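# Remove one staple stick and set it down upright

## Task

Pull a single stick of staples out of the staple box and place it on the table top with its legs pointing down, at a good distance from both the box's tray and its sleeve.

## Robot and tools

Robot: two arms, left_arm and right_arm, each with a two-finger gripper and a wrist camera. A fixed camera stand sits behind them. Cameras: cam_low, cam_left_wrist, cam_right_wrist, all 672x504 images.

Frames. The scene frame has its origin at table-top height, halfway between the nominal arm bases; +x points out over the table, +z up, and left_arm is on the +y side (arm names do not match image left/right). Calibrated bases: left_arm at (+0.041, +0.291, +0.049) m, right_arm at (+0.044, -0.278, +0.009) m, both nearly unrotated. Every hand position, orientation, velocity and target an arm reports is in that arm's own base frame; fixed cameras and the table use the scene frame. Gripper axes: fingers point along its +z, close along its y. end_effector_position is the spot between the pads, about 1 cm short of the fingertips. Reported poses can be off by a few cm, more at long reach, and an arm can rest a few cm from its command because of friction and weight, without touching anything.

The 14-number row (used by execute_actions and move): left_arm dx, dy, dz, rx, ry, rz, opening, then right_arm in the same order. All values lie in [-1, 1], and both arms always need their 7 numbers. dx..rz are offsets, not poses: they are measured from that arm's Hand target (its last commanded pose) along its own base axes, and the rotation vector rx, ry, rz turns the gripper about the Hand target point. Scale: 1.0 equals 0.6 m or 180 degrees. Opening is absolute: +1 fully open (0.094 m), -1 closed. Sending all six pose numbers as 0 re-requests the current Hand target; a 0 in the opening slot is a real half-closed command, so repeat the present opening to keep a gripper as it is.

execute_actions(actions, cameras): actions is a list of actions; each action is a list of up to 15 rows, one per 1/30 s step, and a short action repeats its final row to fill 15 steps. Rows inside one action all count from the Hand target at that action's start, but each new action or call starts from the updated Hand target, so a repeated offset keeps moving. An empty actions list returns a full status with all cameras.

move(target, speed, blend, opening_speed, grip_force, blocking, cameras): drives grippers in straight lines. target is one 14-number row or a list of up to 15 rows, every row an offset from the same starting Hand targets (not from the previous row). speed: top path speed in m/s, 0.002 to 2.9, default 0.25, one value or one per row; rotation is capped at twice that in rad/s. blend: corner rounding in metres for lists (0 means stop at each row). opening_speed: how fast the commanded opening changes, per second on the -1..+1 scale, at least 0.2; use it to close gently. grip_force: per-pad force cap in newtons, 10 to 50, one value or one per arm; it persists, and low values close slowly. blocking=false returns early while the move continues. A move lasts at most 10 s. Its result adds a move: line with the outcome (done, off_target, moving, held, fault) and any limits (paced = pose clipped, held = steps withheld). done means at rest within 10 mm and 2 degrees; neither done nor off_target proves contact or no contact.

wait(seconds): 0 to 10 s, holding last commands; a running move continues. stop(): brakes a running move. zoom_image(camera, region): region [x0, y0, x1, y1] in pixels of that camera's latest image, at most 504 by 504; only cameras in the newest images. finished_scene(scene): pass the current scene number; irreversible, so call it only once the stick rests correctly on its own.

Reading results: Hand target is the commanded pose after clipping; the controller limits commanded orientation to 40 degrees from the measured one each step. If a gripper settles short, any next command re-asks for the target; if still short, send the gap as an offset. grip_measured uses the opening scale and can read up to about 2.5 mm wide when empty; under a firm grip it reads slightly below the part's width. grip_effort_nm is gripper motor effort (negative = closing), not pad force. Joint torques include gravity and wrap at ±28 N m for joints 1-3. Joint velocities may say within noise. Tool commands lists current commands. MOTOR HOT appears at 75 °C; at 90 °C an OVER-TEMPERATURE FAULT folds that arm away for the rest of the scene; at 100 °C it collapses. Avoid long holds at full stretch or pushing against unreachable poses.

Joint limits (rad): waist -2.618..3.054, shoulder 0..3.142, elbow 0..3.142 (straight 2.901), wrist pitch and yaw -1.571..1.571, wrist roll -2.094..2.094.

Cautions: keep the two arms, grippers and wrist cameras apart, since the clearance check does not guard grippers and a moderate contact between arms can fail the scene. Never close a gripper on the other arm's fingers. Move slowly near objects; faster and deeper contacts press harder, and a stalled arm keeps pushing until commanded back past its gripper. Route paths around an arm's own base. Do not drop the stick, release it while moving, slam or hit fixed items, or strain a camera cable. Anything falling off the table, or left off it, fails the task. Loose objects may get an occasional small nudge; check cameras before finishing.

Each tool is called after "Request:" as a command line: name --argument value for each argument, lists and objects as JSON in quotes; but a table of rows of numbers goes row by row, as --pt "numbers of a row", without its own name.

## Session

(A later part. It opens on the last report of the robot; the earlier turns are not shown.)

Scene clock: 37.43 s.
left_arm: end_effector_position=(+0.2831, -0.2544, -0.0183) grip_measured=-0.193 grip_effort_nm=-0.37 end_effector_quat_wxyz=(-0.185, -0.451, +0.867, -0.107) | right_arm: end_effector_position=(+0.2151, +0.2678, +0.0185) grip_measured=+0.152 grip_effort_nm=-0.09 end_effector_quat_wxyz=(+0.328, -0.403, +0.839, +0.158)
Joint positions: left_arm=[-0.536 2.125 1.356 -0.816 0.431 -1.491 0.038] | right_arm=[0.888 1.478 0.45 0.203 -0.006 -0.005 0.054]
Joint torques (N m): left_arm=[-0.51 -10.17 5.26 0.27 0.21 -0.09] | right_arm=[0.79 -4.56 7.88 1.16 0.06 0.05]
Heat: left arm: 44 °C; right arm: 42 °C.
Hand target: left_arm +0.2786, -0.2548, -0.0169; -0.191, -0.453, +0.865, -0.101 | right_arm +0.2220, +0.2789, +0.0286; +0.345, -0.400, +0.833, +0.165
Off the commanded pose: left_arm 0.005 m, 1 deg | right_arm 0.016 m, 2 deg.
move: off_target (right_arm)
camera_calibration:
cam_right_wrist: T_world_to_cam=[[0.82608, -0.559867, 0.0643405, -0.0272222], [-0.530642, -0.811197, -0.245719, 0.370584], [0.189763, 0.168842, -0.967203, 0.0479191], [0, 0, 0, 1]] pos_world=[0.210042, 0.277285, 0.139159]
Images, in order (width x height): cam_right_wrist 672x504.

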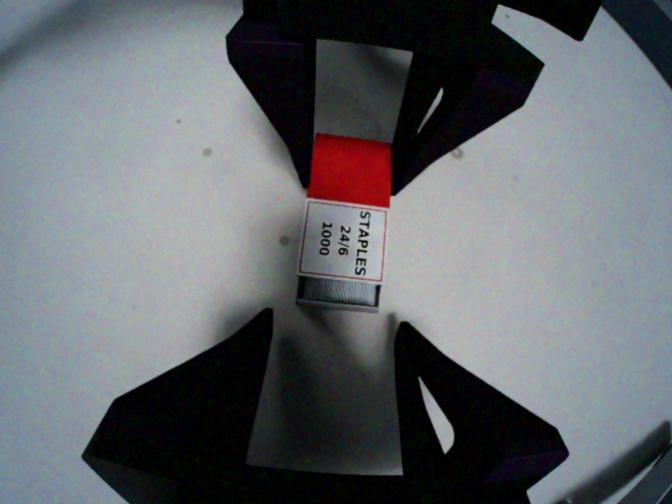

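Request:
move --pt "0 0 0 0 0 0 -0.2 0.0095 0.0145 -0.0125 0 0 0 0.0" --speed 0.08 --cameras '["cam_right_wrist","cam_low"]'

Request:
zoom_image --camera "cam_right_wrist" --region '[200, 190, 480, 390]'

Request:
zoom_image --camera "cam_low" --region '[200, 310, 340, 410]'

Scene clock: 38.73 s.
left_arm: end_effector_position=(+0.2831, -0.2544, -0.0183) grip_measured=-0.193 grip_effort_nm=-0.37 end_effector_quat_wxyz=(-0.185, -0.451, +0.867, -0.107) | right_arm: end_effector_position=(+0.2211, +0.2766, +0.0118) grip_measured=+0.002 grip_effort_nm=-0.09 end_effector_quat_wxyz=(+0.329, -0.403, +0.839, +0.158)
Joint positions: left_arm=[-0.536 2.125 1.356 -0.816 0.431 -1.491 0.038] | right_arm=[0.892 1.55 0.475 0.251 -0.003 -0.002 0.047]
Joint torques (N m): left_arm=[-0.53 -10.17 5.26 0.28 0.22 -0.09] | right_arm=[0.76 -5.03 7.61 1.15 0.06 0.04]
Heat: left arm: 44 °C; right arm: 42 °C.
Hand target: left_arm +0.2786, -0.2548, -0.0169; -0.191, -0.453, +0.865, -0.101 | right_arm +0.2278, +0.2875, +0.0211; +0.345, -0.400, +0.833, +0.165
Off the commanded pose: left_arm 0.005 m, 1 deg | right_arm 0.016 m, 2 deg.
move: off_target (right_arm)
camera_calibration:
cam_right_wrist: T_world_to_cam=[[0.825818, -0.560256, 0.0643254, -0.0266035], [-0.530726, -0.810678, -0.247247, 0.379093], [0.190669, 0.170042, -0.966815, 0.0383893], [0, 0, 0, 1]] pos_world=[0.215844, 0.28589, 0.132556]
Images, in order (width x height): cam_low 672x504, cam_right_wrist 672x504.

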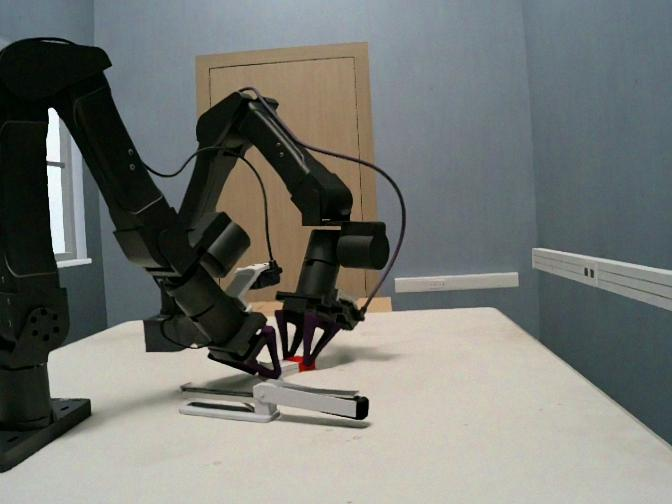

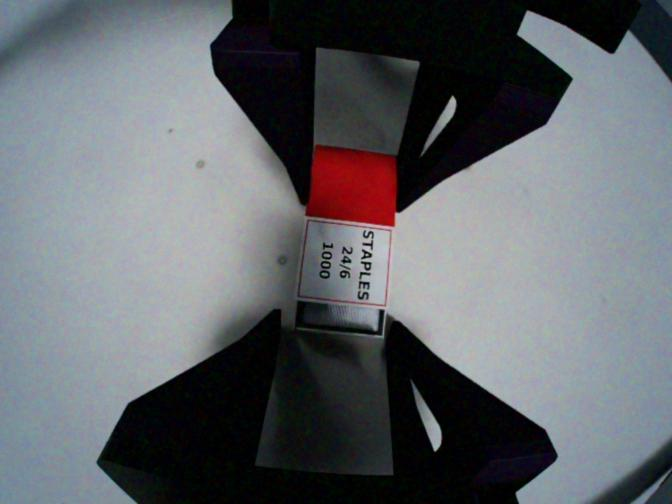

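Scaled by 1.800 from the camera's 672x504 image, which has a finer 960x720 frame.

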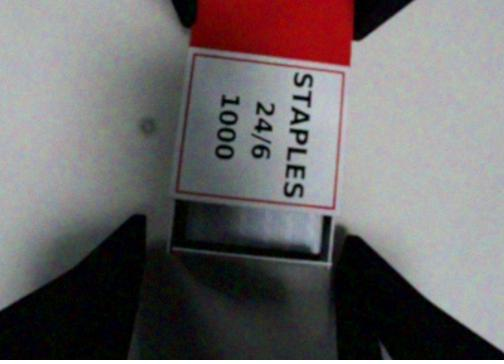

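Scaled by 3.600 from the camera's 672x504 image, which has a finer 960x720 frame.

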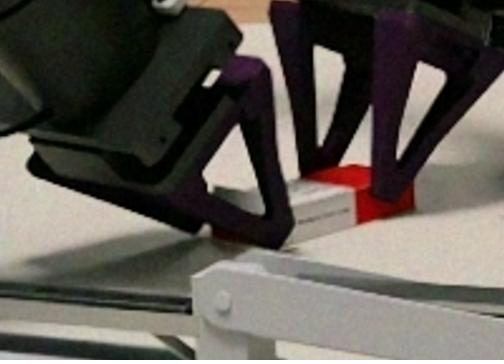

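Request:
move --pt "0 0 0 0 0 0 -0.2 0 0 0 0 0 0 -0.2" --speed 0.05 --opening_speed 0.4 --cameras '["cam_right_wrist"]'

Request:
zoom_image --camera "cam_right_wrist" --region '[200, 190, 480, 390]'

Scene clock: 39.83 s.
left_arm: end_effector_position=(+0.2831, -0.2544, -0.0183) grip_measured=-0.193 grip_effort_nm=-0.37 end_effector_quat_wxyz=(-0.185, -0.451, +0.867, -0.107) | right_arm: end_effector_position=(+0.2212, +0.2767, +0.0120) grip_measured=-0.198 grip_effort_nm=-0.09 end_effector_quat_wxyz=(+0.329, -0.403, +0.839, +0.158)
Joint positions: left_arm=[-0.536 2.125 1.356 -0.816 0.431 -1.491 0.038] | right_arm=[0.892 1.55 0.475 0.251 -0.003 -0.002 0.038]
Joint torques (N m): left_arm=[-0.53 -10.18 5.26 0.27 0.22 -0.09] | right_arm=[0.76 -5.01 7.6 1.15 0.05 0.05]
Heat: left arm: 44 °C; right arm: 42 °C.
Hand target: left_arm +0.2786, -0.2548, -0.0169; -0.191, -0.453, +0.865, -0.101 | right_arm +0.2278, +0.2875, +0.0211; +0.345, -0.400, +0.833, +0.165
Off the commanded pose: left_arm 0.005 m, 1 deg | right_arm 0.016 m, 2 deg.
move: off_target (right_arm)
camera_calibration:
cam_right_wrist: T_world_to_cam=[[0.825611, -0.56052, 0.0646775, -0.0265633], [-0.530795, -0.810432, -0.247905, 0.379285], [0.191372, 0.170343, -0.966623, 0.0381848], [0, 0, 0, 1]] pos_world=[0.215946, 0.285991, 0.132655]
Images, in order (width x height): cam_right_wrist 672x504.

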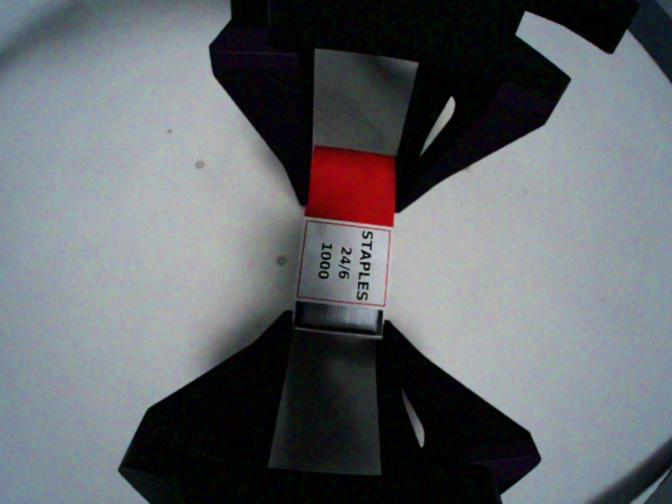

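Scaled by 1.800 from the camera's 672x504 image, which has a finer 960x720 frame.

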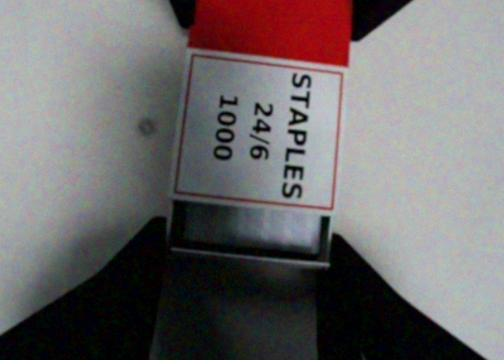

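Request:
move --pt "0 0 0 0 0 0 -0.2 0 0 0 0 0 0 -0.25" --speed 0.05 --opening_speed 0.3 --cameras '["cam_right_wrist"]'

Scene clock: 40.47 s.
left_arm: end_effector_position=(+0.2830, -0.2544, -0.0183) grip_measured=-0.193 grip_effort_nm=-0.37 end_effector_quat_wxyz=(-0.185, -0.451, +0.867, -0.107) | right_arm: end_effector_position=(+0.2213, +0.2766, +0.0120) grip_measured=-0.250 grip_effort_nm=-0.80 end_effector_quat_wxyz=(+0.329, -0.403, +0.839, +0.158)
Joint positions: left_arm=[-0.536 2.125 1.356 -0.817 0.431 -1.491 0.038] | right_arm=[0.892 1.55 0.475 0.251 -0.002 -0.002 0.035]
Joint velocities: left_arm=[within noise] | right_arm=[-0.012 0.022 -0.012 0.066 -0.051 -0.007 -0.004]
Joint torques (N m): left_arm=[-0.53 -10.18 5.26 0.28 0.21 -0.09] | right_arm=[0.77 -5 7.6 1.15 0.05 0.04]
Heat: left arm: 44 °C; right arm: 42 °C.
Hand target: left_arm +0.2786, -0.2548, -0.0169; -0.191, -0.453, +0.865, -0.101 | right_arm +0.2277, +0.2875, +0.0210; +0.345, -0.400, +0.833, +0.165
Off the commanded pose: left_arm 0.005 m, 1 deg | right_arm 0.016 m, 2 deg.
move: off_target (right_arm)
camera_calibration:
cam_right_wrist: T_world_to_cam=[[0.825304, -0.560911, 0.0652102, -0.0265955], [-0.531092, -0.810247, -0.247871, 0.379265], [0.19187, 0.169937, -0.966596, 0.038187], [0, 0, 0, 1]] pos_world=[0.216047, 0.285891, 0.132655]
Images, in order (width x height): cam_right_wrist 672x504.

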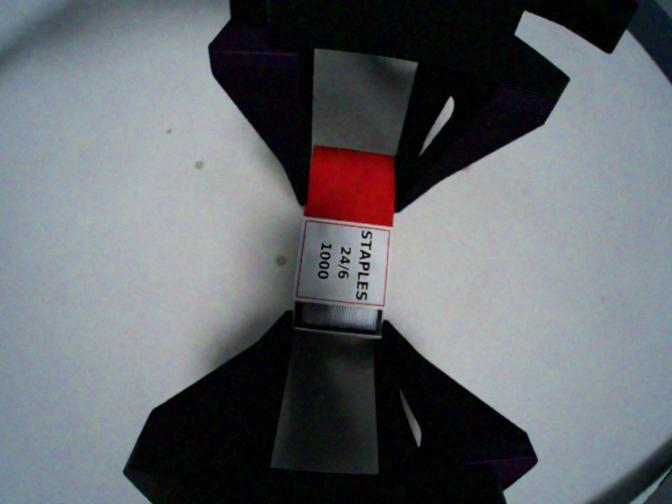

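Request:
move --pt "0 0 0 0 0 0 -0.21 -0.0156 -0.0195 0 0 0 0 -0.24" --speed 0.05 --cameras '["cam_right_wrist"]'

Scene clock: 41.77 s.
left_arm: end_effector_position=(+0.2814, -0.2563, -0.0173) grip_measured=-0.202 grip_effort_nm=-0.45 end_effector_quat_wxyz=(-0.191, -0.450, +0.866, -0.110) | right_arm: end_effector_position=(+0.2187, +0.2734, +0.0133) grip_measured=-0.238 grip_effort_nm=-0.46 end_effector_quat_wxyz=(+0.333, -0.402, +0.838, +0.160)
Joint positions: left_arm=[-0.537 2.125 1.356 -0.818 0.443 -1.491 0.038] | right_arm=[0.892 1.528 0.455 0.258 -0.002 -0.002 0.036]
Joint torques (N m): left_arm=[-0.42 -10.18 5.26 0.29 0.11 -0.09] | right_arm=[0.77 -7.71 4.79 1.09 0.05 0.04]
Heat: left arm: 43 °C; right arm: 42 °C.
Hand target: left_arm +0.2786, -0.2548, -0.0169; -0.191, -0.453, +0.865, -0.101 | right_arm +0.2184, +0.2759, +0.0211; +0.345, -0.400, +0.833, +0.165
Off the commanded pose: left_arm 0.003 m, 1 deg | right_arm 0.008 m, 2 deg.
move: done
camera_calibration:
cam_right_wrist: T_world_to_cam=[[0.825002, -0.561272, 0.0659207, -0.0261572], [-0.529845, -0.808783, -0.255214, 0.375051], [0.19656, 0.175625, -0.964635, 0.0378379], [0, 0, 0, 1]] pos_world=[0.212861, 0.282008, 0.133942]
Images, in order (width x height): cam_right_wrist 672x504.

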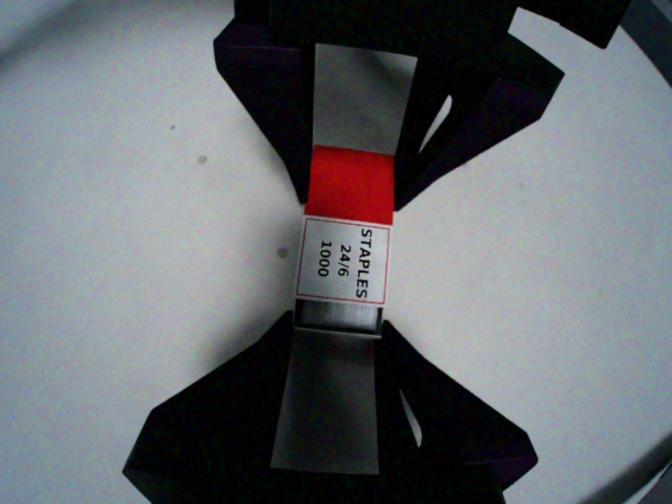

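Request:
move --pt "0 0 0 0 0 0 -0.21 -0.0156 -0.0195 0 0 0 0 -0.24" --speed 0.05 --cameras '["cam_right_wrist"]'

Scene clock: 42.77 s.
left_arm: end_effector_position=(+0.2793, -0.2587, -0.0162) grip_measured=-0.202 grip_effort_nm=-0.45 end_effector_quat_wxyz=(-0.197, -0.448, +0.865, -0.112) | right_arm: end_effector_position=(+0.2106, +0.2634, +0.0154) grip_measured=-0.239 grip_effort_nm=-0.53 end_effector_quat_wxyz=(+0.337, -0.401, +0.836, +0.162)
Joint positions: left_arm=[-0.539 2.125 1.356 -0.82 0.457 -1.491 0.038] | right_arm=[0.892 1.465 0.4 0.262 -0.002 -0.001 0.036]
Joint velocities: left_arm=[within noise] | right_arm=[-0.007 0.017 -0.012 0.007 0.037 0.022 -0.007]
Joint torques (N m): left_arm=[-0.21 -10.18 5.23 0.31 -0.01 -0.08] | right_arm=[0.79 -7.2 4.9 0.98 0.05 0.03]
Heat: left arm: 43 °C; right arm: 42 °C.
Hand target: left_arm +0.2786, -0.2548, -0.0169; -0.191, -0.453, +0.865, -0.101 | right_arm +0.2090, +0.2641, +0.0210; +0.345, -0.400, +0.833, +0.165
Off the commanded pose: left_arm 0.004 m, 2 deg | right_arm 0.006 m, 1 deg.
move: done
camera_calibration:
cam_right_wrist: T_world_to_cam=[[0.824231, -0.562361, 0.0662875, -0.0247601], [-0.528482, -0.806, -0.266591, 0.362331], [0.203348, 0.1847, -0.961528, 0.0394054], [0, 0, 0, 1]] pos_world=[0.20388, 0.270836, 0.136125]
Images, in order (width x height): cam_right_wrist 672x504.

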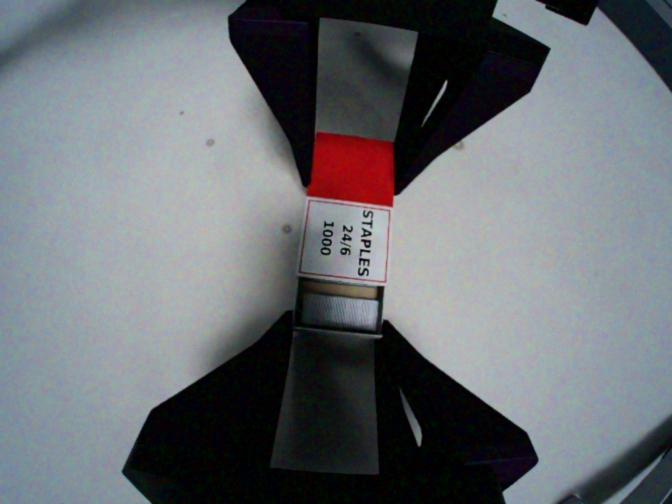

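Request:
move --pt "0 0 0 0 0 0 -0.21 -0.0208 -0.026 -0.005 0 0 0 -0.24" --speed 0.05 --cameras '["cam_right_wrist"]'

Scene clock: 43.83 s.
left_arm: end_effector_position=(+0.2803, -0.2571, -0.0171) grip_measured=-0.202 grip_effort_nm=-0.44 end_effector_quat_wxyz=(-0.192, -0.449, +0.866, -0.109) | right_arm: end_effector_position=(+0.1974, +0.2470, +0.0128) grip_measured=-0.240 grip_effort_nm=-0.54 end_effector_quat_wxyz=(+0.337, -0.401, +0.836, +0.162)
Joint positions: left_arm=[-0.539 2.125 1.356 -0.82 0.446 -1.491 0.038] | right_arm=[0.892 1.382 0.321 0.256 -0.002 -0.001 0.036]
Joint velocities: left_arm=[within noise] | right_arm=[-0.022 0.002 -0.002 0.022 -0.095 0.022 -0.005]
Joint torques (N m): left_arm=[-0.23 -10.18 5.24 0.31 0.1 -0.08] | right_arm=[0.84 -6.02 5.12 1.01 0.06 0.04]
Heat: left arm: 43 °C; right arm: 42 °C.
Hand target: left_arm +0.2786, -0.2548, -0.0169; -0.192, -0.453, +0.865, -0.101 | right_arm +0.1965, +0.2485, +0.0180; +0.345, -0.400, +0.833, +0.165
Off the commanded pose: left_arm 0.003 m, 1 deg | right_arm 0.006 m, 1 deg.
move: done
camera_calibration:
cam_right_wrist: T_world_to_cam=[[0.824136, -0.56254, 0.0659392, -0.0229018], [-0.528935, -0.806035, -0.265584, 0.341455], [0.202551, 0.184, -0.96183, 0.0429717], [0, 0, 0, 1]] pos_world=[0.190778, 0.254435, 0.133527]
Images, in order (width x height): cam_right_wrist 672x504.

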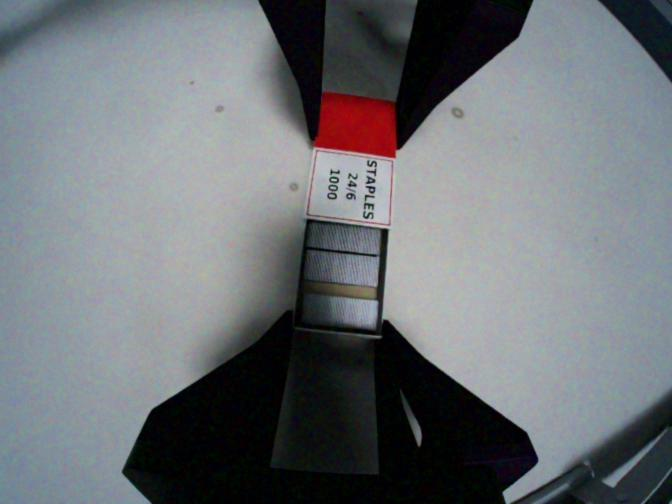

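Request:
zoom_image --camera "cam_right_wrist" --region '[280, 200, 410, 350]'

Scaled by 3.360 from the camera's 672x504 image, which has a finer 960x720 frame.

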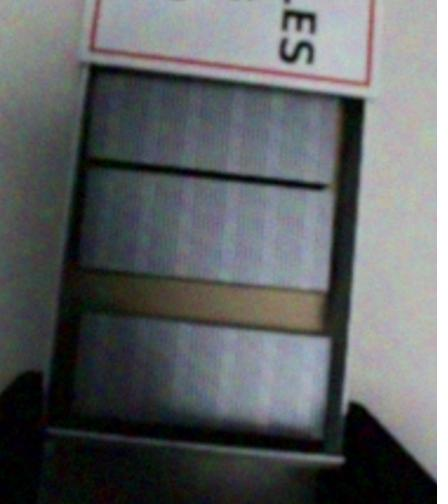

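Request:
zoom_image --camera "cam_right_wrist" --region '[230, 280, 450, 460]'

Scaled by 2.291 from the camera's 672x504 image, which has a finer 960x720 frame.

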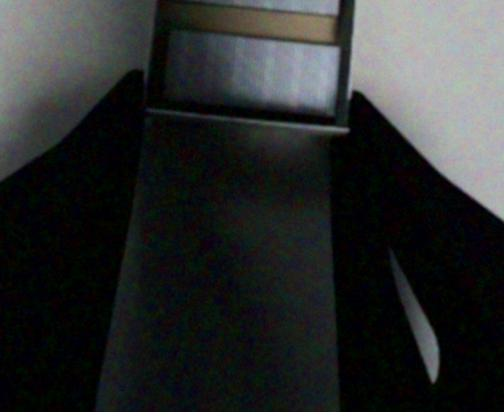

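Request:
move --pt "0 0 0 0 0 0 -0.21 -0.0146 -0.0182 0.0 0 0 0 -0.24" --speed 0.05 --cameras '["cam_right_wrist","cam_low"]'

Request:
zoom_image --camera "cam_right_wrist" --region '[270, 150, 420, 350]'

Request:
zoom_image --camera "cam_low" --region '[200, 300, 340, 400]'

Scene clock: 48.27 s.
left_arm: end_effector_position=(+0.2803, -0.2570, -0.0172) grip_measured=-0.202 grip_effort_nm=-0.45 end_effector_quat_wxyz=(-0.192, -0.449, +0.866, -0.109) | right_arm: end_effector_position=(+0.1885, +0.2359, +0.0131) grip_measured=-0.237 grip_effort_nm=-0.46 end_effector_quat_wxyz=(+0.337, -0.401, +0.836, +0.162)
Joint positions: left_arm=[-0.539 2.125 1.356 -0.82 0.445 -1.491 0.038] | right_arm=[0.892 1.307 0.274 0.228 -0.002 -0.001 0.036]
Joint torques (N m): left_arm=[-0.23 -10.17 5.23 0.3 0.1 -0.08] | right_arm=[0.88 -5.33 5.27 1.02 0.06 0.04]
Heat: left arm: 43 °C; right arm: 42 °C.
Hand target: left_arm +0.2786, -0.2548, -0.0169; -0.192, -0.453, +0.865, -0.101 | right_arm +0.1878, +0.2376, +0.0181; +0.345, -0.400, +0.833, +0.165
Off the commanded pose: left_arm 0.003 m, 1 deg | right_arm 0.005 m, 1 deg.
move: done
camera_calibration:
cam_right_wrist: T_world_to_cam=[[0.824104, -0.56259, 0.0659206, -0.021754], [-0.529062, -0.806069, -0.265228, 0.327944], [0.202351, 0.183699, -0.96193, 0.0472105], [0, 0, 0, 1]] pos_world=[0.181877, 0.243434, 0.133827]
Images, in order (width x height): cam_low 672x504, cam_right_wrist 672x504.

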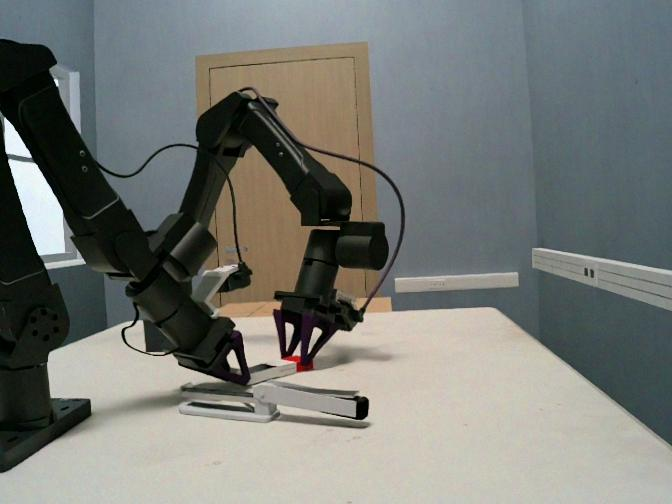

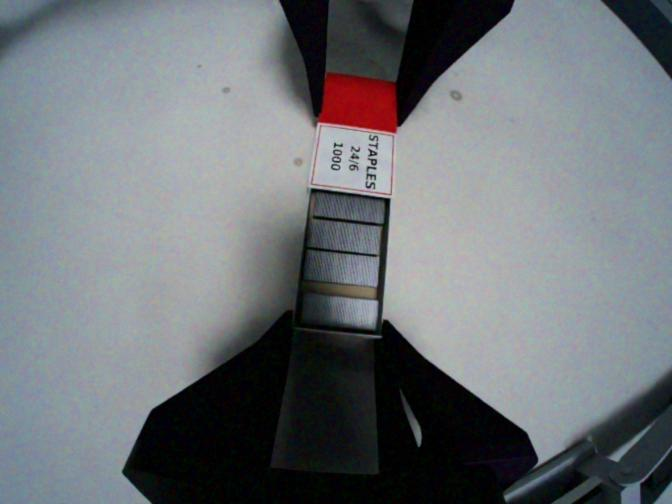

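Scaled by 2.520 from the camera's 672x504 image, which has a finer 960x720 frame.

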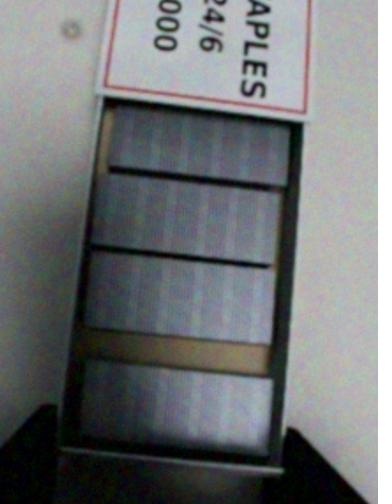

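Scaled by 3.600 from the camera's 672x504 image, which has a finer 960x720 frame.

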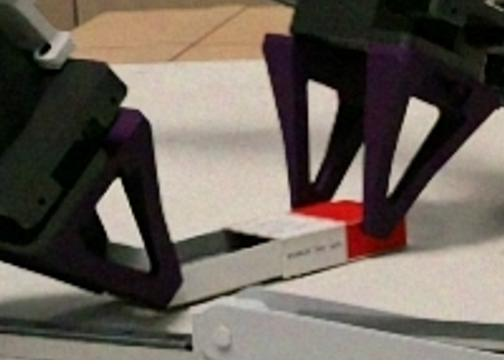

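Request:
move --pt "0 0 0 0 0 0 -0.21 0 0 0 0 0 0 0.25" --opening_speed 0.8 --cameras '["cam_right_wrist"]'

Scene clock: 52.00 s.
left_arm: end_effector_position=(+0.2804, -0.2567, -0.0173) grip_measured=-0.202 grip_effort_nm=-0.45 end_effector_quat_wxyz=(-0.191, -0.449, +0.866, -0.109) | right_arm: end_effector_position=(+0.1884, +0.2358, +0.0131) grip_measured=+0.248 grip_effort_nm=0.12 end_effector_quat_wxyz=(+0.337, -0.401, +0.837, +0.162)
Joint positions: left_arm=[-0.539 2.125 1.356 -0.82 0.444 -1.491 0.038] | right_arm=[0.892 1.307 0.274 0.228 -0.002 -0.001 0.059]
Joint torques (N m): left_arm=[-0.23 -10.18 5.24 0.31 0.11 -0.09] | right_arm=[0.9 -5.33 5.27 1.01 0.06 0.04]
Heat: left arm: 43 °C; right arm: 42 °C.
Hand target: left_arm +0.2786, -0.2548, -0.0169; -0.191, -0.453, +0.865, -0.101 | right_arm +0.1878, +0.2376, +0.0180; +0.345, -0.400, +0.833, +0.165
Off the commanded pose: left_arm 0.003 m, 1 deg | right_arm 0.005 m, 1 deg.
move: done
camera_calibration:
cam_right_wrist: T_world_to_cam=[[0.824165, -0.562508, 0.0658599, -0.0217769], [-0.529081, -0.806194, -0.264812, 0.32792], [0.202054, 0.183403, -0.962048, 0.0473535], [0, 0, 0, 1]] pos_world=[0.181876, 0.243433, 0.133828]
Images, in order (width x height): cam_right_wrist 672x504.

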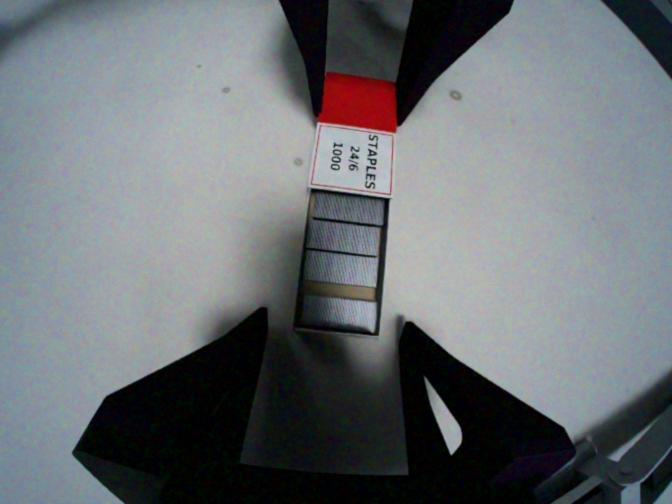

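Now retreat the right arm and re-orient above the tray.

Request:
move --pt "0 0 0 0 0 0 -0.21 -0.0442 -0.0552 0.0707 0 0 0 0.25" --pt "0 0 0 0 0 0 -0.21 -0.0213 -0.0293 0.2033 0 0 0 0.25" --pt "0 0 0 0 0 0 -0.21 0.042 0.049 0.1532 -0.0299 0.2746 -0.4719 0.25" --speed '[0.12, 0.25, 0.4]' --blend '[0.02, 0.03, 0]' --cameras '["all"]'

Scene clock: 55.50 s.
left_arm: end_effector_position=(+0.2804, -0.2567, -0.0173) grip_measured=-0.202 grip_effort_nm=-0.44 end_effector_quat_wxyz=(-0.191, -0.449, +0.866, -0.109) | right_arm: end_effector_position=(+0.2145, +0.2686, +0.1074) grip_measured=+0.248 grip_effort_nm=0.11 end_effector_quat_wxyz=(+0.035, +0.266, +0.963, +0.023)
Joint positions: left_arm=[-0.539 2.125 1.356 -0.82 0.444 -1.491 0.038] | right_arm=[0.918 1.781 1.463 -1.183 0.047 1.456 0.059]
Joint torques (N m): left_arm=[-0.23 -10.18 5.23 0.3 0.11 -0.08] | right_arm=[0.25 -9.2 5.98 0.08 0.05 -0.07]
Motor temperatures (°C): left_arm=[26 35 40 42 26 22 27] | right_arm=[30 30 37 41 29 26 23]
Heat: left arm: 42 °C; right arm: 41 °C.
Hand target: left_arm +0.2786, -0.2548, -0.0169; -0.191, -0.453, +0.865, -0.101 | right_arm +0.2135, +0.2674, +0.1085; +0.036, +0.263, +0.964, +0.023 (not the last commanded pose)
Off the commanded pose: left_arm 0.003 m, 1 deg | right_arm 0.003 m, 9 deg.
move: held (right_arm; a check stopped the path); limits=held
pose unreachable (right arm): on one or more control steps of this call, first in action 0 (counted from 0), this arm could not follow its commanded pose, so it was not sent that pose on those steps. It may still have moved: this result reports where it is.
cause: moving toward the commanded pose would bring a part of the arm too close to another arm (this arm's wrist (the part past joint 4) and the left arm's wrist (the part past joint 4), at the place that arm is still heading or pushing toward).
camera_calibration:
cam_left_wrist: T_world_to_cam=[[0.87803, -0.476442, -0.0454519, -0.372492], [-0.249277, -0.536316, 0.806366, -0.0201402], [-0.408563, -0.696684, -0.589667, 0.046536], [0, 0, 0, 1]] pos_world=[0.341052, -0.155852, 0.0267506]
cam_right_wrist: T_world_to_cam=[[-0.420397, -0.905143, -0.063109, 0.341775], [-0.834235, 0.358237, 0.419188, 0.0723433], [-0.356817, 0.228873, -0.905703, 0.228484], [0, 0, 0, 1]] pos_world=[0.285559, 0.231145, 0.198182]

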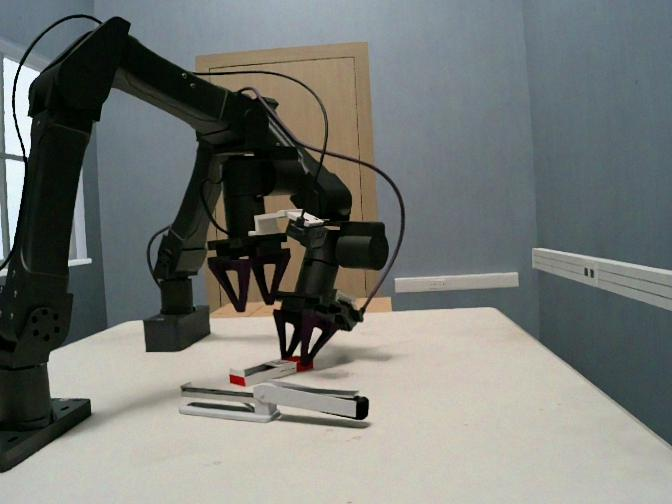

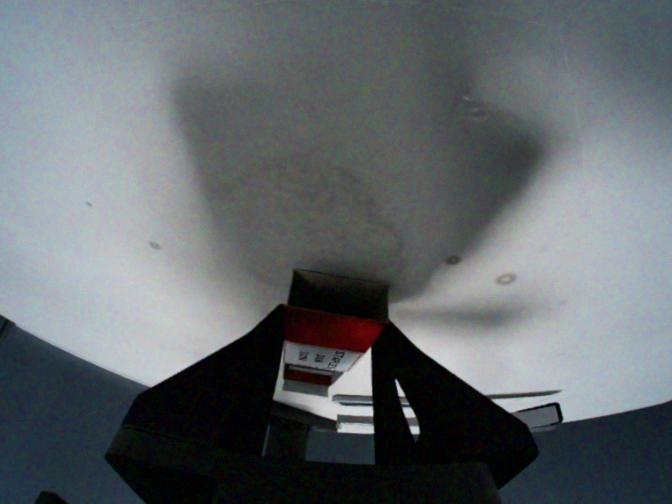

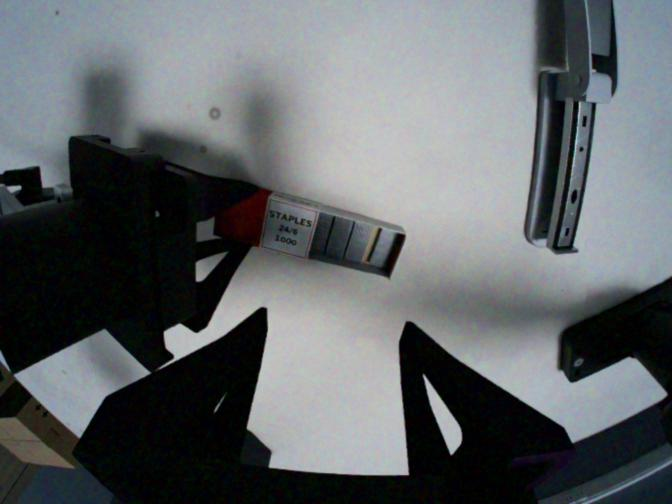

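Request:
move --pt "0 0 0 0 0 0 0.25 0 0 0 0 0 0 0.25" --opening_speed 0.6 --cameras '["cam_left_wrist", "cam_right_wrist"]'

Scene clock: 56.90 s.
left_arm: end_effector_position=(+0.2804, -0.2567, -0.0173) grip_measured=+0.248 grip_effort_nm=0.10 end_effector_quat_wxyz=(-0.191, -0.449, +0.866, -0.109) | right_arm: end_effector_position=(+0.2145, +0.2686, +0.1074) grip_measured=+0.248 grip_effort_nm=0.11 end_effector_quat_wxyz=(+0.035, +0.266, +0.963, +0.023)
Joint positions: left_arm=[-0.539 2.125 1.356 -0.82 0.444 -1.491 0.059] | right_arm=[0.918 1.781 1.463 -1.183 0.047 1.456 0.059]
Joint torques (N m): left_arm=[-0.23 -10.17 5.24 0.3 0.11 -0.08] | right_arm=[0.23 -9.32 5.93 0.08 0.05 -0.06]
Heat: left arm: 42 °C; right arm: 41 °C.
Hand target: left_arm +0.2786, -0.2548, -0.0169; -0.191, -0.453, +0.865, -0.101 | right_arm +0.2135, +0.2674, +0.1085; +0.036, +0.263, +0.964, +0.023
Off the commanded pose: left_arm 0.003 m, 1 deg | right_arm 0.002 m, 0 deg.
move: done
camera_calibration:
cam_left_wrist: T_world_to_cam=[[0.87803, -0.476442, -0.0454519, -0.372492], [-0.249277, -0.536316, 0.806366, -0.0201402], [-0.408563, -0.696684, -0.589667, 0.046536], [0, 0, 0, 1]] pos_world=[0.341052, -0.155852, 0.0267506]
cam_right_wrist: T_world_to_cam=[[-0.420397, -0.905143, -0.063109, 0.341775], [-0.834235, 0.358237, 0.419188, 0.0723433], [-0.356817, 0.228873, -0.905703, 0.228484], [0, 0, 0, 1]] pos_world=[0.285559, 0.231145, 0.198182]
Images, in order (width x height): cam_left_wrist 672x504, cam_right_wrist 672x504.

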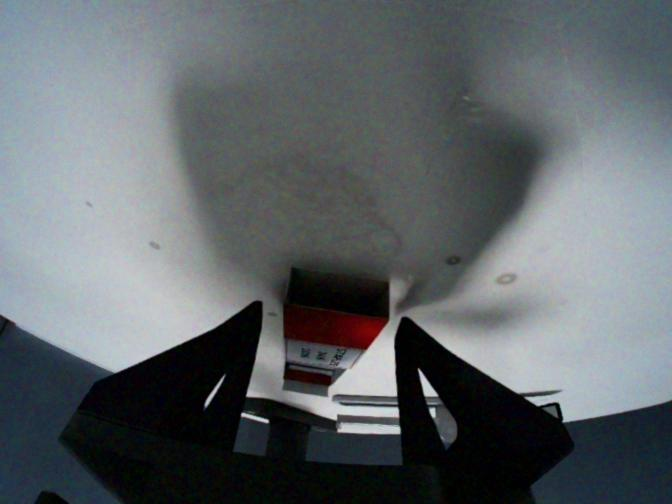

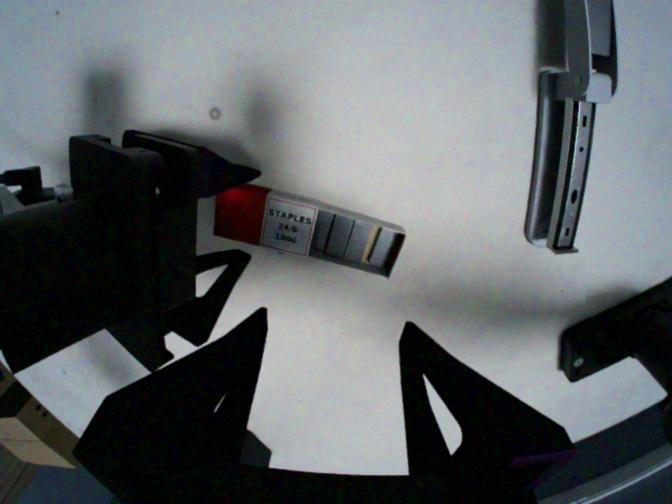

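Request:
move --pt "0.0272 0.042 0.1053 0 0 0 0.25 0 0 0 0 0 0 0.25" --pt "0.0 0.28 0.278 0 0 0 0.25 0 0 0 0 0 0 0.25" --speed '[0.12, 0.3]' --blend '[0.02, 0]' --cameras '["all"]'

Scene clock: 59.13 s.
left_arm: end_effector_position=(+0.2781, -0.0880, +0.1349) grip_measured=+0.248 grip_effort_nm=0.10 end_effector_quat_wxyz=(-0.206, -0.460, +0.859, -0.096) | right_arm: end_effector_position=(+0.2145, +0.2686, +0.1074) grip_measured=+0.248 grip_effort_nm=0.11 end_effector_quat_wxyz=(+0.035, +0.266, +0.963, +0.023)
Joint positions: left_arm=[-0.077 1.85 1.578 -1.557 0.383 -1.01 0.059] | right_arm=[0.918 1.781 1.463 -1.183 0.047 1.456 0.059]
Joint torques (N m): left_arm=[-0.16 -11.11 7.25 -0.2 0.07 0.06] | right_arm=[0.23 -9.31 5.94 0.08 0.05 -0.06]
Heat: left arm: 42 °C; right arm: 41 °C.
Hand target: left_arm +0.2786, -0.0868, +0.1499; -0.191, -0.453, +0.865, -0.101 | right_arm +0.2135, +0.2674, +0.1085; +0.036, +0.263, +0.964, +0.023
Off the commanded pose: left_arm 0.015 m, 2 deg | right_arm 0.002 m, 0 deg.
joint sent to its limit (left arm) — joint 4 (wrist pitch), lower limit. The joint targets still meet the commanded pose.
move: off_target (left_arm)
camera_calibration:
cam_left_wrist: T_world_to_cam=[[0.883623, -0.460123, -0.0865807, -0.277727], [-0.206797, -0.549461, 0.809523, -0.0663765], [-0.420053, -0.697409, -0.580669, 0.254703], [0, 0, 0, 1]] pos_world=[0.338668, 0.0133722, 0.177585]
cam_right_wrist: T_world_to_cam=[[-0.420397, -0.905143, -0.063109, 0.341775], [-0.834235, 0.358237, 0.419188, 0.0723433], [-0.356817, 0.228873, -0.905703, 0.228484], [0, 0, 0, 1]] pos_world=[0.285559, 0.231145, 0.198182]

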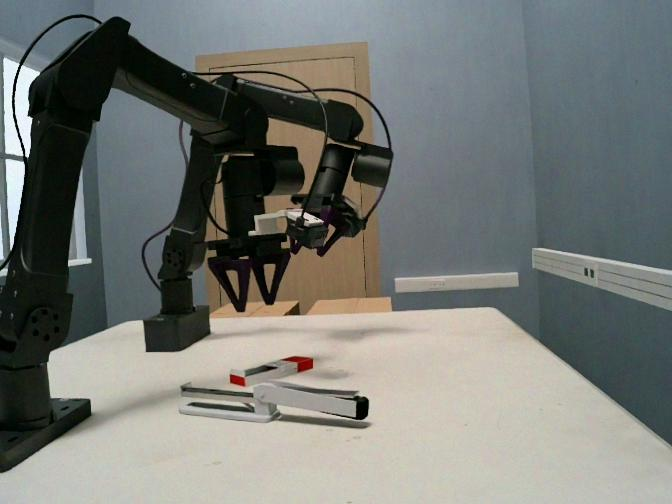

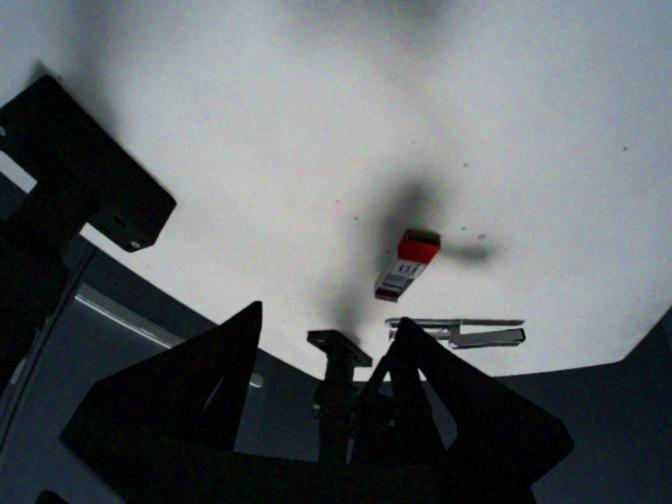

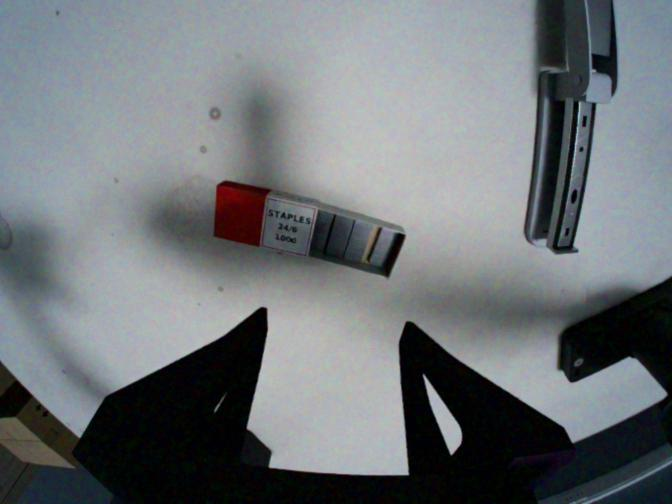

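Request:
zoom_image --camera "cam_right_wrist" --region '[200, 160, 440, 310]'

Scaled by 2.100 from the camera's 672x504 image, which has a finer 960x720 frame.

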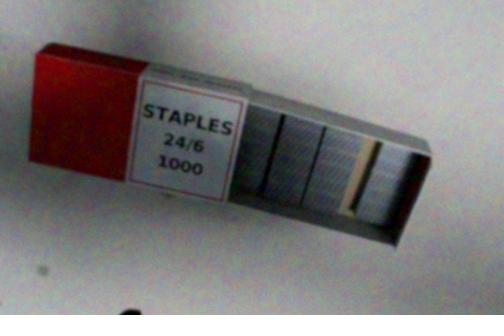

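Request:
move --pt "0.036 0.178 -0.033 0 0 0 0.25 0 0 0 0 0 0 0.25" --pt "0.036 0.178 -0.033 0 0 0 0.25 0.0073 0.0088 -0.0808 -0.0065 0.0264 -0.0387 -0.4" --speed '[0.3,0.15]' --cameras '["all"]'

Scene clock: 62.67 s.
left_arm: end_effector_position=(+0.2955, +0.0194, +0.1249) grip_measured=+0.248 grip_effort_nm=0.09 end_effector_quat_wxyz=(-0.165, -0.467, +0.861, -0.113) | right_arm: end_effector_position=(+0.2155, +0.2743, +0.0627) grip_measured=-0.398 grip_effort_nm=-0.09 end_effector_quat_wxyz=(+0.000, +0.315, +0.949, +0.001)
Joint positions: left_arm=[0.243 1.898 1.617 -1.562 0.3 -0.709 0.059] | right_arm=[0.901 1.889 1.424 -1.104 -0.001 1.542 0.028]
Joint torques (N m): left_arm=[-0.68 -7.83 8.02 -0.17 0.03 0.09] | right_arm=[-0.62 -9.14 5.68 0.06 0 0.05]
Heat: left arm: 42 °C; right arm: 40 °C.
Hand target: left_arm +0.3001, +0.0200, +0.1301; -0.192, -0.453, +0.865, -0.101 | right_arm +0.2179, +0.2727, +0.0601; +0.001, +0.321, +0.947, +0.000
Off the commanded pose: left_arm 0.007 m, 4 deg | right_arm 0.004 m, 1 deg.
joint sent to its limit (left arm) — joint 4 (wrist pitch), lower limit. The joint targets are off in orientation, not in position.
move: off_target (left_arm)
camera_calibration:
cam_left_wrist: T_world_to_cam=[[0.899144, -0.437352, -0.0162255, -0.258317], [-0.260827, -0.565264, 0.78259, 0.0240705], [-0.351439, -0.699429, -0.622327, 0.316081], [0, 0, 0, 1]] pos_world=[0.349626, 0.121707, 0.173677]
cam_right_wrist: T_world_to_cam=[[-0.512626, -0.858576, -0.00787154, 0.348201], [-0.757406, 0.447865, 0.475135, 0.0451696], [-0.404414, 0.249529, -0.879878, 0.189935], [0, 0, 0, 1]] pos_world=[0.289521, 0.231333, 0.148399]

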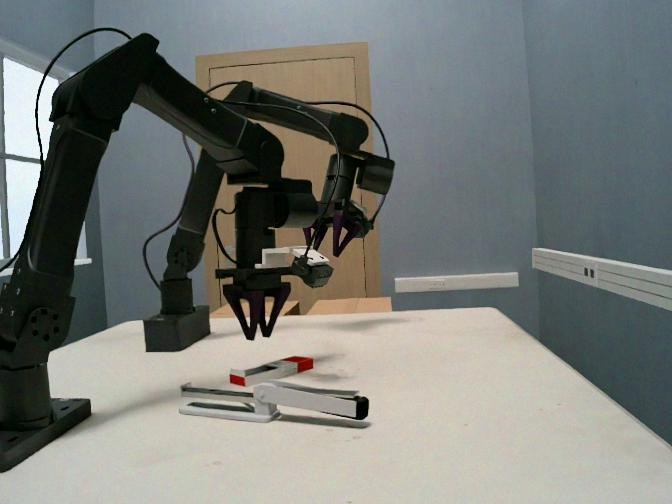

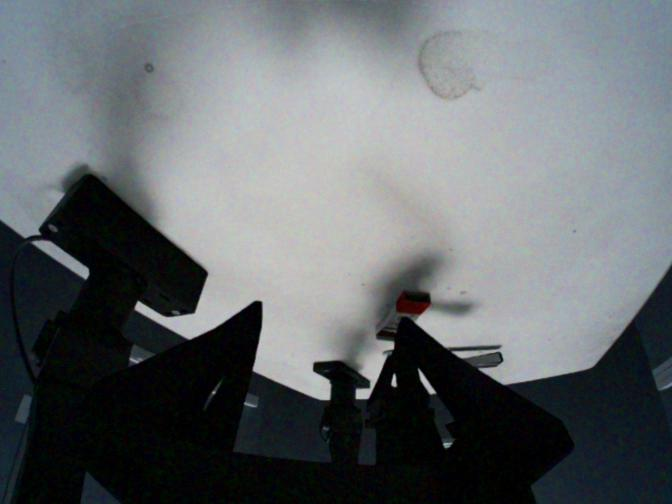

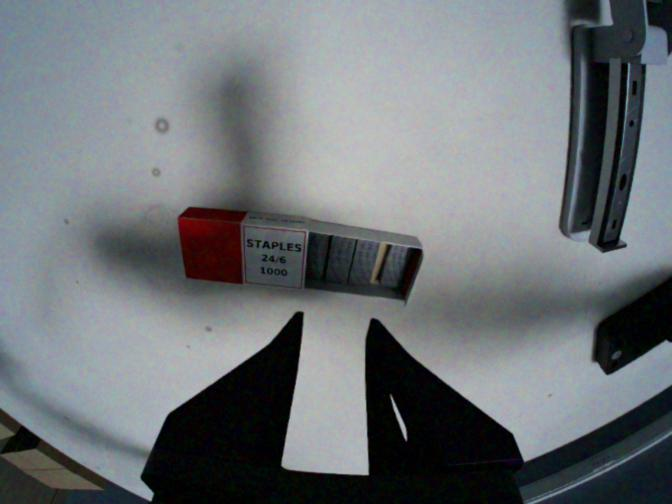

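Request:
zoom_image --camera "cam_right_wrist" --region '[270, 200, 450, 350]'

Scaled by 2.800 from the camera's 672x504 image, which has a finer 960x720 frame.

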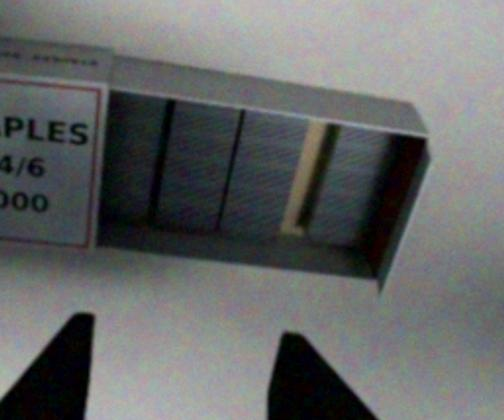

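Request:
move --pt "0 0 0 0 0 0 0.25 -0.0017 0.0022 -0.05 0 0 -0.0122 -0.95" --speed 0.08 --cameras '["cam_right_wrist","cam_low"]'

Request:
zoom_image --camera "cam_right_wrist" --region '[270, 220, 450, 370]'

Scene clock: 65.13 s.
left_arm: end_effector_position=(+0.2955, +0.0194, +0.1249) grip_measured=+0.248 grip_effort_nm=0.09 end_effector_quat_wxyz=(-0.165, -0.467, +0.861, -0.113) | right_arm: end_effector_position=(+0.2162, +0.2754, +0.0339) grip_measured=-0.948 grip_effort_nm=-0.09 end_effector_quat_wxyz=(+0.000, +0.335, +0.942, +0.003)
Joint positions: left_arm=[0.243 1.898 1.617 -1.562 0.3 -0.709 0.059] | right_arm=[0.901 1.92 1.347 -0.992 -0.002 1.585 0.002]
Joint torques (N m): left_arm=[-0.69 -7.83 8.01 -0.18 0.03 0.08] | right_arm=[-0.21 -8.99 5.48 0.05 0 0.04]
Heat: left arm: 42 °C; right arm: 40 °C.
Hand target: left_arm +0.3001, +0.0200, +0.1301; -0.192, -0.453, +0.865, -0.101 | right_arm +0.2169, +0.2741, +0.0300; +0.001, +0.339, +0.941, +0.000
Off the commanded pose: left_arm 0.007 m, 4 deg | right_arm 0.004 m, 1 deg.
joint sent to its limit (left arm) — joint 4 (wrist pitch), lower limit. The joint targets are off in orientation, not in position.
move: off_target (left_arm)
camera_calibration:
cam_right_wrist: T_world_to_cam=[[-0.548821, -0.835852, -0.0120851, 0.350921], [-0.738464, 0.478, 0.475591, 0.0464696], [-0.391747, 0.269939, -0.879584, 0.156284], [0, 0, 0, 1]] pos_world=[0.288133, 0.228919, 0.119606]
Images, in order (width x height): cam_low 672x504, cam_right_wrist 672x504.

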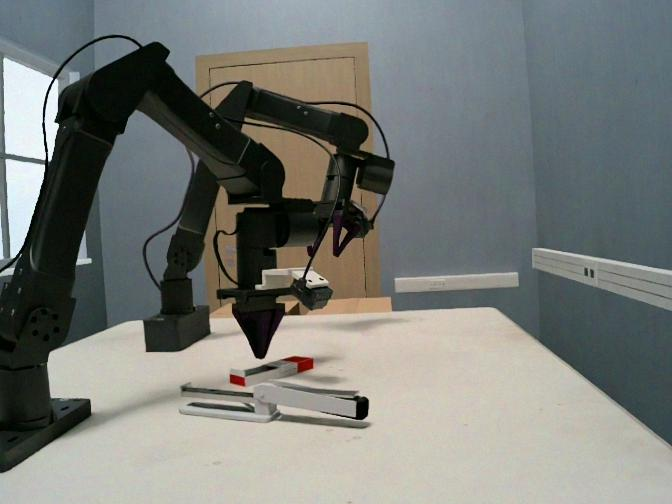

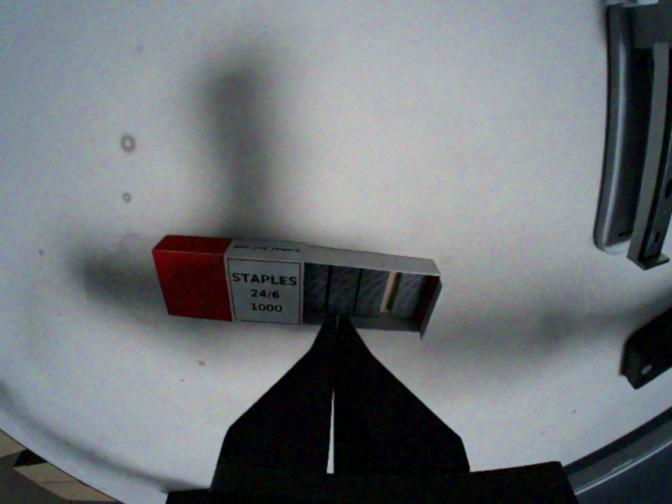

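Scaled by 2.800 from the camera's 672x504 image, which has a finer 960x720 frame.

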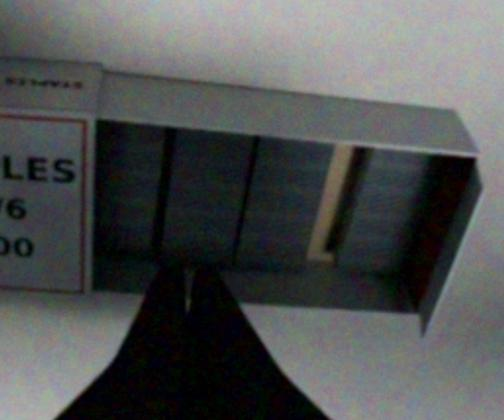

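Request:
move --pt "0 0 0 0 0 0 0.25 0.0015 -0.0087 -0.0233 0 0 0 -0.95" --speed 0.06 --cameras '["cam_right_wrist"]'

Request:
zoom_image --camera "cam_right_wrist" --region '[270, 240, 450, 390]'

Scene clock: 67.50 s.
left_arm: end_effector_position=(+0.2955, +0.0194, +0.1249) grip_measured=+0.248 grip_effort_nm=0.10 end_effector_quat_wxyz=(-0.165, -0.467, +0.861, -0.113) | right_arm: end_effector_position=(+0.2164, +0.2722, +0.0216) grip_measured=-0.948 grip_effort_nm=-0.09 end_effector_quat_wxyz=(+0.001, +0.338, +0.941, +0.006)
Joint positions: left_arm=[0.243 1.898 1.617 -1.562 0.3 -0.709 0.059] | right_arm=[0.895 1.923 1.299 -0.936 -0.002 1.585 0.002]
Joint torques (N m): left_arm=[-0.68 -7.83 8.01 -0.17 0.02 0.08] | right_arm=[-0.68 -8.65 5.22 0.06 0.01 -0.07]
Heat: left arm: 42 °C; right arm: 40 °C.
Hand target: left_arm +0.3001, +0.0200, +0.1301; -0.192, -0.453, +0.865, -0.101 | right_arm +0.2178, +0.2688, +0.0162; +0.001, +0.340, +0.941, +0.000
Off the commanded pose: left_arm 0.007 m, 4 deg | right_arm 0.007 m, 1 deg.
joint sent to its limit (left arm) — joint 4 (wrist pitch), lower limit. The joint targets are off in orientation, not in position.
move: off_target (left_arm)
camera_calibration:
cam_right_wrist: T_world_to_cam=[[-0.554169, -0.832223, -0.0173813, 0.348525], [-0.736949, 0.480804, 0.475115, 0.0529252], [-0.387045, 0.276103, -0.879752, 0.143675], [0, 0, 0, 1]] pos_world=[0.287753, 0.224935, 0.10731]
Images, in order (width x height): cam_right_wrist 672x504.

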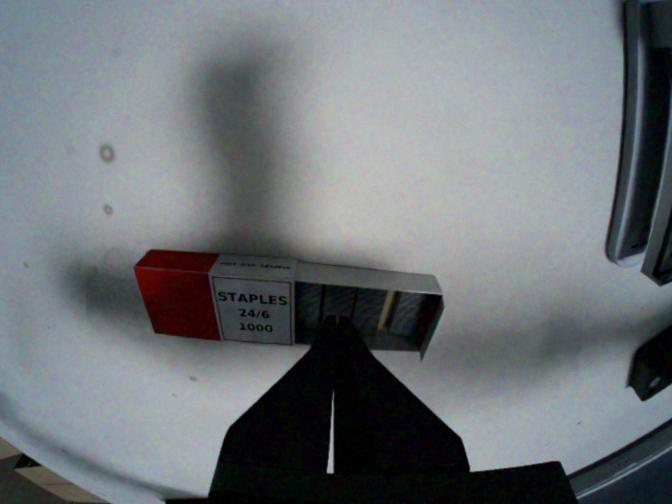

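Scaled by 2.800 from the camera's 672x504 image, which has a finer 960x720 frame.

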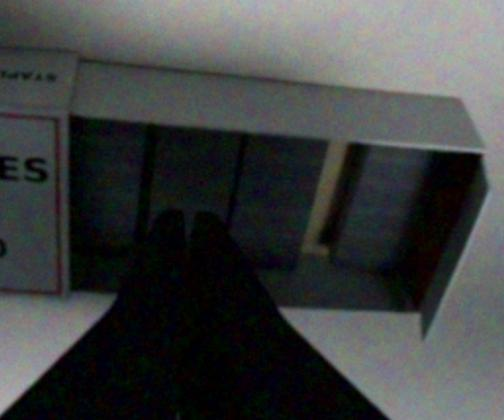

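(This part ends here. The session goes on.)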